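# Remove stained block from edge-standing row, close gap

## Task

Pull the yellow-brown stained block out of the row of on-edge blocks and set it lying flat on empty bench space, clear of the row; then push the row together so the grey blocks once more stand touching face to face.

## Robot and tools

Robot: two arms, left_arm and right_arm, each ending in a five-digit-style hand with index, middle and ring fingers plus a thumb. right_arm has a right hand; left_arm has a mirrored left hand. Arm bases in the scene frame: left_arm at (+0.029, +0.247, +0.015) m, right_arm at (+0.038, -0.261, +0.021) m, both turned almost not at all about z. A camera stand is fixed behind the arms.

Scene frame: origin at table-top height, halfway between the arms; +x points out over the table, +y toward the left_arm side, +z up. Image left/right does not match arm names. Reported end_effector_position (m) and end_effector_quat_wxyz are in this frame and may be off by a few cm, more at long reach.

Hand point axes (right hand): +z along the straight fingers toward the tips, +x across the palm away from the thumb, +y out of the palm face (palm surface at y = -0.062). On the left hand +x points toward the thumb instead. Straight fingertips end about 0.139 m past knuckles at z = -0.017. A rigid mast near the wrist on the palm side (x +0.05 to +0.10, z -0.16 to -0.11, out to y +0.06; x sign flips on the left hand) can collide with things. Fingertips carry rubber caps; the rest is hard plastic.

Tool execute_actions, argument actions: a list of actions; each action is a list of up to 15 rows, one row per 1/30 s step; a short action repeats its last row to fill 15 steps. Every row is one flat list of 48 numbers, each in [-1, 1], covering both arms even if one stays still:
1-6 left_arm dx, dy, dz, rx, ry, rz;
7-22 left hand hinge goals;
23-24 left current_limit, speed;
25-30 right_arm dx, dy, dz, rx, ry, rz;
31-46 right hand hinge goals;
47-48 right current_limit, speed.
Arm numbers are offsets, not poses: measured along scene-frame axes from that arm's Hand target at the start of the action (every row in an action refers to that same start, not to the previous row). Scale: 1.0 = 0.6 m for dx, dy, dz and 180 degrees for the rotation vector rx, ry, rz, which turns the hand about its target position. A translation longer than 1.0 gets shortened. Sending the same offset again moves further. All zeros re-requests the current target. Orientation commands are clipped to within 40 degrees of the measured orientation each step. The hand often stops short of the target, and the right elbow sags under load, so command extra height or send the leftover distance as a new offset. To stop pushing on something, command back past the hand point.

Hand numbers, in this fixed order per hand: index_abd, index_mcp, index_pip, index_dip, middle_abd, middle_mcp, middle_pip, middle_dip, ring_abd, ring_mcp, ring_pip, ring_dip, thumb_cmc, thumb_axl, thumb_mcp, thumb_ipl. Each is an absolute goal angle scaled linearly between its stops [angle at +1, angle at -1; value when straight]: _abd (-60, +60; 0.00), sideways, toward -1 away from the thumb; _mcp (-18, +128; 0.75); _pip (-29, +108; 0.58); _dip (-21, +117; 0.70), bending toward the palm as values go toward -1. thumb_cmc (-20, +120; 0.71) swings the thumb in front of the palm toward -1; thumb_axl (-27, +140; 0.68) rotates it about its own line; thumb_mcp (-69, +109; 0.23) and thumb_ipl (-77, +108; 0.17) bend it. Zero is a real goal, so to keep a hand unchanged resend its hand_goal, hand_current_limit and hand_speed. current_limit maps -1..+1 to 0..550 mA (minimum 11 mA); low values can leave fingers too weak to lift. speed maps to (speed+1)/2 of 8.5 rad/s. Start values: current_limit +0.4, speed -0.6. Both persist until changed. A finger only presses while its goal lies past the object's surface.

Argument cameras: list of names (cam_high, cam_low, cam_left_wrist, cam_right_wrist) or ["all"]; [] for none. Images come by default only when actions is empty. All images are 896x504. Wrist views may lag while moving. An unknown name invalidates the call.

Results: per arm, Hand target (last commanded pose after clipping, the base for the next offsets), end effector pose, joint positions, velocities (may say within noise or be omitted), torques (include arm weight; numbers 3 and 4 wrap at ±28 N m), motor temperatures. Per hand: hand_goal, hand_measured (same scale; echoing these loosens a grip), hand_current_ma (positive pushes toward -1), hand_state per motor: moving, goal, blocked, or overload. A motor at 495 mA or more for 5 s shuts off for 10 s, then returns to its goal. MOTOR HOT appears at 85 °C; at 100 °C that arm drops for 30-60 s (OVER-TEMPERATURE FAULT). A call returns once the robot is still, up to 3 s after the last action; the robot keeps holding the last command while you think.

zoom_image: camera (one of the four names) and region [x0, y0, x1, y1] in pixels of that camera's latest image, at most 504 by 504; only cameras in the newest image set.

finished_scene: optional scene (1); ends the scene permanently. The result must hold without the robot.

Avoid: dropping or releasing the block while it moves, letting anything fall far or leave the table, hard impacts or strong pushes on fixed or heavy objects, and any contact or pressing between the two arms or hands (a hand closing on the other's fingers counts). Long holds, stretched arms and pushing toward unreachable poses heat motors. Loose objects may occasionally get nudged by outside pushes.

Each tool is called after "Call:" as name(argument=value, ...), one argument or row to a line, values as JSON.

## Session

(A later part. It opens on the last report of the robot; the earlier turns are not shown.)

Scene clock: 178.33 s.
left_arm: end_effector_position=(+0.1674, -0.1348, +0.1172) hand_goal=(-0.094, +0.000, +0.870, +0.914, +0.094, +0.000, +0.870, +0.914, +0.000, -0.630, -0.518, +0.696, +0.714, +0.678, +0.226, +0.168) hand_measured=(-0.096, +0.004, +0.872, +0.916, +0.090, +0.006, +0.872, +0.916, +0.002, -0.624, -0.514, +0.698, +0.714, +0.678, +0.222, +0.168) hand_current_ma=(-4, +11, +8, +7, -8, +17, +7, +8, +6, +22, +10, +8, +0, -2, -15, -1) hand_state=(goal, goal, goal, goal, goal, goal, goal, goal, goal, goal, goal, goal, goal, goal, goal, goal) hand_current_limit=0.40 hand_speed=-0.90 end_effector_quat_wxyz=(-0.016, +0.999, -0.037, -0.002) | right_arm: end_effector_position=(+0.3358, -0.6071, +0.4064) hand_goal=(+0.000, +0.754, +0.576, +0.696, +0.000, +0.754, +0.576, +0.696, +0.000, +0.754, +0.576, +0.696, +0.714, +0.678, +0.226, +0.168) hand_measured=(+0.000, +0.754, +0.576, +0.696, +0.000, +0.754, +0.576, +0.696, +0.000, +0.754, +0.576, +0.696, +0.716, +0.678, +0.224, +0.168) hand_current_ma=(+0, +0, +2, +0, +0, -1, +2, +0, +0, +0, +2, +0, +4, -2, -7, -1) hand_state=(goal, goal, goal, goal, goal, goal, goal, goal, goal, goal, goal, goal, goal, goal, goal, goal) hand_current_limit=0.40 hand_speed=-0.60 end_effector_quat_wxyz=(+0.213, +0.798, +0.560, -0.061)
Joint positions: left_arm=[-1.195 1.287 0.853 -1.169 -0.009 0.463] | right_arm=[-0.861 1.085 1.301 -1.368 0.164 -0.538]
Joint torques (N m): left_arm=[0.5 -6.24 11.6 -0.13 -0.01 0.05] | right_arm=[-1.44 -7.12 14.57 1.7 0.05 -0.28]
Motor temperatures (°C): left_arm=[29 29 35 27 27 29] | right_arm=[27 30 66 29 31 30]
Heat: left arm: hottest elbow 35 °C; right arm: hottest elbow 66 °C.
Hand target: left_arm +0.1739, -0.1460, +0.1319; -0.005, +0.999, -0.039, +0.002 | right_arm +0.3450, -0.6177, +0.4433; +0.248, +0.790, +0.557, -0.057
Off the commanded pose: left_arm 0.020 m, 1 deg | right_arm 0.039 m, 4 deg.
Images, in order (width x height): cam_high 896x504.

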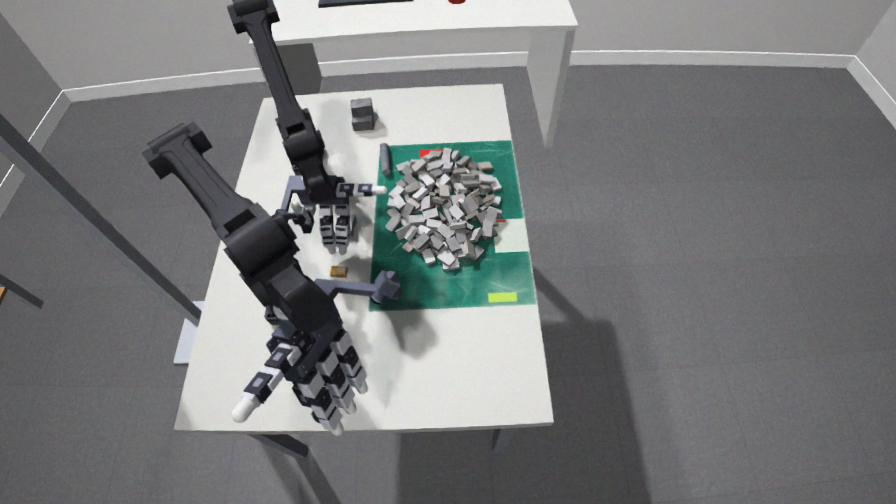

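Call:
execute_actions(
  actions=[
    [[0,0,0.012,0,0,0,-0.094,0.0,0.869,0.913,0.094,0.0,0.869,0.913,0,-0.63,-0.518,0.696,0.714,0.678,0.226,0.168,0.4,-0.9,0,0,0,0,0,0,0,0.754,0.576,0.696,0,0.754,0.576,0.696,0,0.754,0.576,0.696,0.714,0.678,0.226,0.168,0.4,-0.6],[0,0,0.026,0,0,0,-0.094,0.0,0.869,0.913,0.094,0.0,0.869,0.913,0,-0.63,-0.518,0.696,0.714,0.678,0.226,0.168,0.4,-0.9,0,0,0,0,0,0,0,0.754,0.576,0.696,0,0.754,0.576,0.696,0,0.754,0.576,0.696,0.714,0.678,0.226,0.168,0.4,-0.6],[0,0,0.042,0,0,0,-0.094,0.0,0.869,0.913,0.094,0.0,0.869,0.913,0,-0.63,-0.518,0.696,0.714,0.678,0.226,0.168,0.4,-0.9,0,0,0,0,0,0,0,0.754,0.576,0.696,0,0.754,0.576,0.696,0,0.754,0.576,0.696,0.714,0.678,0.226,0.168,0.4,-0.6],[0,0,0.06,0,0,0,-0.094,0.0,0.869,0.913,0.094,0.0,0.869,0.913,0,-0.63,-0.518,0.696,0.714,0.678,0.226,0.168,0.4,-0.9,0,0,0,0,0,0,0,0.754,0.576,0.696,0,0.754,0.576,0.696,0,0.754,0.576,0.696,0.714,0.678,0.226,0.168,0.4,-0.6],[0,0.004,0.08,0,0,0,-0.094,0.0,0.869,0.913,0.094,0.0,0.869,0.913,0,-0.63,-0.518,0.696,0.714,0.678,0.226,0.168,0.4,-0.9,0,0,0,0,0,0,0,0.754,0.576,0.696,0,0.754,0.576,0.696,0,0.754,0.576,0.696,0.714,0.678,0.226,0.168,0.4,-0.6],[0,0.01,0.1,0,0,0,-0.094,0.0,0.869,0.913,0.094,0.0,0.869,0.913,0,-0.63,-0.518,0.696,0.714,0.678,0.226,0.168,0.4,-0.9,0,0,0,0,0,0,0,0.754,0.576,0.696,0,0.754,0.576,0.696,0,0.754,0.576,0.696,0.714,0.678,0.226,0.168,0.4,-0.6]],
    [[0,0.015,0.016,0,0,0,-0.094,0.0,0.869,0.913,0.094,0.0,0.869,0.913,0,-0.63,-0.518,0.696,0.714,0.678,0.226,0.168,0.4,-0.9,0,0,0,0,0,0,0,0.754,0.576,0.696,0,0.754,0.576,0.696,0,0.754,0.576,0.696,0.714,0.678,0.226,0.168,0.4,-0.6],[0,0.035,0.03,0,0,0,-0.094,0.0,0.869,0.913,0.094,0.0,0.869,0.913,0,-0.63,-0.518,0.696,0.714,0.678,0.226,0.168,0.4,-0.9,0,0,0,0,0,0,0,0.754,0.576,0.696,0,0.754,0.576,0.696,0,0.754,0.576,0.696,0.714,0.678,0.226,0.168,0.4,-0.6],[0,0.06,0.04,0,0,0,-0.094,0.0,0.869,0.913,0.094,0.0,0.869,0.913,0,-0.63,-0.518,0.696,0.714,0.678,0.226,0.168,0.4,-0.9,0,0,0,0,0,0,0,0.754,0.576,0.696,0,0.754,0.576,0.696,0,0.754,0.576,0.696,0.714,0.678,0.226,0.168,0.4,-0.6],[0,0.085,0.05,0,0,0,-0.094,0.0,0.869,0.913,0.094,0.0,0.869,0.913,0,-0.63,-0.518,0.696,0.714,0.678,0.226,0.168,0.4,-0.9,0,0,0,0,0,0,0,0.754,0.576,0.696,0,0.754,0.576,0.696,0,0.754,0.576,0.696,0.714,0.678,0.226,0.168,0.4,-0.6],[0,0.11,0.055,0,0,0,-0.094,0.0,0.869,0.913,0.094,0.0,0.869,0.913,0,-0.63,-0.518,0.696,0.714,0.678,0.226,0.168,0.4,-0.9,0,0,0,0,0,0,0,0.754,0.576,0.696,0,0.754,0.576,0.696,0,0.754,0.576,0.696,0.714,0.678,0.226,0.168,0.4,-0.6],[0,0.135,0.06,0,0,0,-0.094,0.0,0.869,0.913,0.094,0.0,0.869,0.913,0,-0.63,-0.518,0.696,0.714,0.678,0.226,0.168,0.4,-0.9,0,0,0,0,0,0,0,0.754,0.576,0.696,0,0.754,0.576,0.696,0,0.754,0.576,0.696,0.714,0.678,0.226,0.168,0.4,-0.6]],
    [[0,0.02,0.005,0,0,0,-0.094,0.0,0.869,0.913,0.094,0.0,0.869,0.913,0,-0.63,-0.518,0.696,0.714,0.678,0.226,0.168,0.4,-0.9,0,0,0,0,0,0,0,0.754,0.576,0.696,0,0.754,0.576,0.696,0,0.754,0.576,0.696,0.714,0.678,0.226,0.168,0.4,-0.6],[0,0.045,0.01,0,0,0,-0.094,0.0,0.869,0.913,0.094,0.0,0.869,0.913,0,-0.63,-0.518,0.696,0.714,0.678,0.226,0.168,0.4,-0.9,0,0,0,0,0,0,0,0.754,0.576,0.696,0,0.754,0.576,0.696,0,0.754,0.576,0.696,0.714,0.678,0.226,0.168,0.4,-0.6],[0,0.07,0.015,0,0,0,-0.094,0.0,0.869,0.913,0.094,0.0,0.869,0.913,0,-0.63,-0.518,0.696,0.714,0.678,0.226,0.168,0.4,-0.9,0,0,0,0,0,0,0,0.754,0.576,0.696,0,0.754,0.576,0.696,0,0.754,0.576,0.696,0.714,0.678,0.226,0.168,0.4,-0.6],[0,0.095,0.015,0,0,0,-0.094,0.0,0.869,0.913,0.094,0.0,0.869,0.913,0,-0.63,-0.518,0.696,0.714,0.678,0.226,0.168,0.4,-0.9,0,0,0,0,0,0,0,0.754,0.576,0.696,0,0.754,0.576,0.696,0,0.754,0.576,0.696,0.714,0.678,0.226,0.168,0.4,-0.6],[0,0.11,0.015,0,0,0,-0.094,0.0,0.869,0.913,0.094,0.0,0.869,0.913,0,-0.63,-0.518,0.696,0.714,0.678,0.226,0.168,0.4,-0.9,0,0,0,0,0,0,0,0.754,0.576,0.696,0,0.754,0.576,0.696,0,0.754,0.576,0.696,0.714,0.678,0.226,0.168,0.4,-0.6]],
  ],
  cameras=["cam_high", "cam_low", "cam_left_wrist"],
)

Call:
zoom_image(
  camera="cam_high",
  region=[310, 205, 380, 285],
)

Scene clock: 181.77 s.
left_arm: end_effector_position=(+0.1753, +0.0041, +0.2400) hand_goal=(-0.094, +0.000, +0.870, +0.914, +0.094, +0.000, +0.870, +0.914, +0.000, -0.630, -0.518, +0.696, +0.714, +0.678, +0.226, +0.168) hand_measured=(-0.096, +0.004, +0.872, +0.916, +0.090, +0.006, +0.872, +0.916, +0.002, -0.624, -0.514, +0.698, +0.714, +0.678, +0.222, +0.168) hand_current_ma=(-4, +15, +8, +7, -8, +22, +7, +8, +6, +23, +10, +8, +0, -2, -15, -1) hand_state=(goal, goal, goal, goal, goal, goal, goal, goal, goal, goal, goal, goal, goal, goal, goal, goal) hand_current_limit=0.40 hand_speed=-0.90 end_effector_quat_wxyz=(+0.001, +0.999, -0.036, +0.009) | right_arm: end_effector_position=(+0.3358, -0.6071, +0.4064) hand_goal=(+0.000, +0.754, +0.576, +0.696, +0.000, +0.754, +0.576, +0.696, +0.000, +0.754, +0.576, +0.696, +0.714, +0.678, +0.226, +0.168) hand_measured=(+0.000, +0.754, +0.576, +0.696, +0.000, +0.754, +0.576, +0.696, +0.000, +0.754, +0.576, +0.696, +0.716, +0.678, +0.224, +0.168) hand_current_ma=(+0, +0, +2, +0, +0, -1, +2, +0, +0, +0, +2, +0, +4, -2, -7, -1) hand_state=(goal, goal, goal, goal, goal, goal, goal, goal, goal, goal, goal, goal, goal, goal, goal, goal) hand_current_limit=0.40 hand_speed=-0.60 end_effector_quat_wxyz=(+0.213, +0.798, +0.560, -0.061)
Joint positions: left_arm=[-0.899 0.837 0.875 -1.596 -0.012 0.757] | right_arm=[-0.861 1.085 1.301 -1.368 0.164 -0.538]
Joint torques (N m): left_arm=[0.5 -1.38 9.07 -0.08 0.13 0.06] | right_arm=[-1.44 -7.06 14.57 1.7 0.05 -0.28]
Motor temperatures (°C): left_arm=[29 29 35 27 27 29] | right_arm=[27 30 66 29 31 30]
Heat: left arm: hottest elbow 35 °C; right arm: hottest elbow 66 °C.
Hand target: left_arm +0.1740, +0.0071, +0.2369; -0.005, +0.999, -0.039, +0.002 | right_arm +0.3450, -0.6177, +0.4433; +0.248, +0.790, +0.557, -0.057
Off the commanded pose: left_arm 0.004 m, 1 deg | right_arm 0.039 m, 4 deg.
camera_calibration:
cam_left_wrist: T_world_to_cam=[[-0.741501, 0.67086, 0.0110582, 0.0865622], [0.45659, 0.492455, 0.740954, -0.306816], [0.491631, 0.554468, -0.671464, 0.197331], [0, 0, 0, 1]] pos_world=[0.107261, -0.016392, 0.35888]
Images, in order (width x height): cam_high 896x504, cam_low 896x504, cam_left_wrist 896x504.

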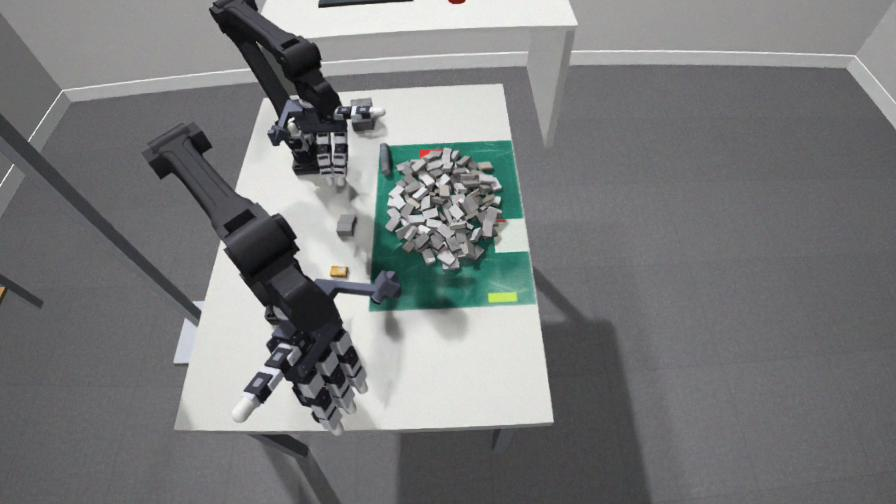

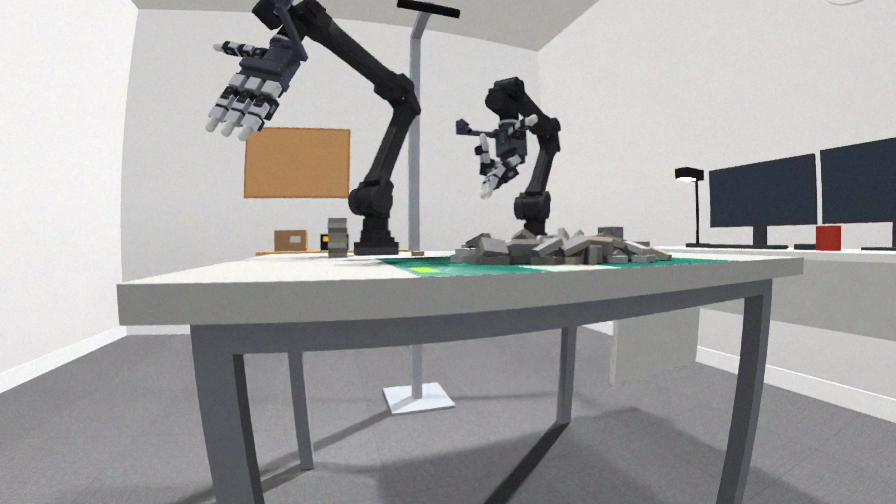

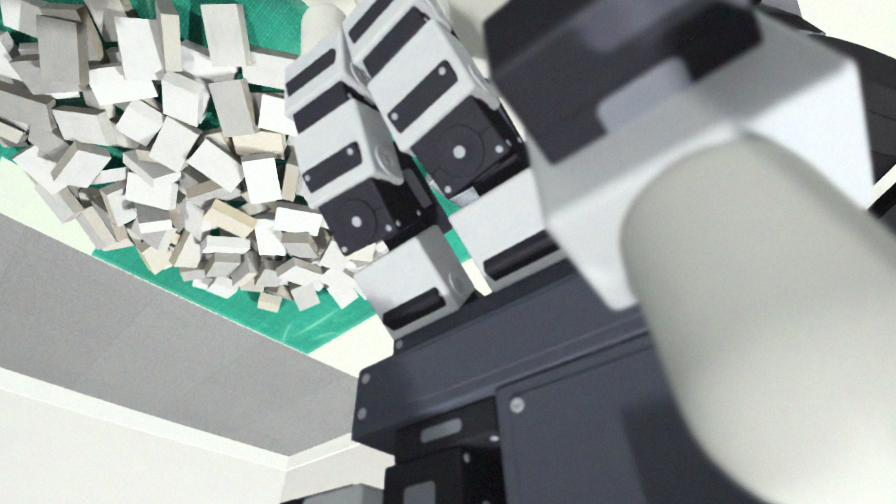

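Scaled by 6.300 from the camera's 896x504 image, which has a finer 1280x720 frame.

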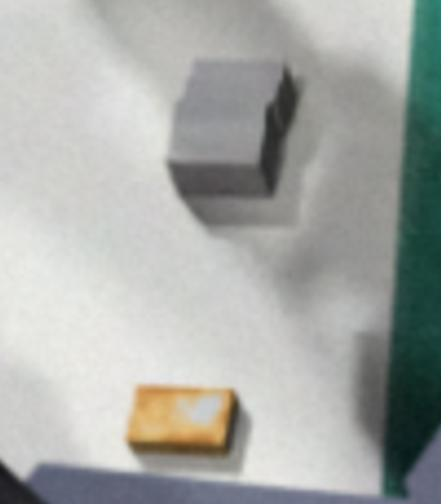

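Call:
finished_scene(
)

The scene is finished: the task was done.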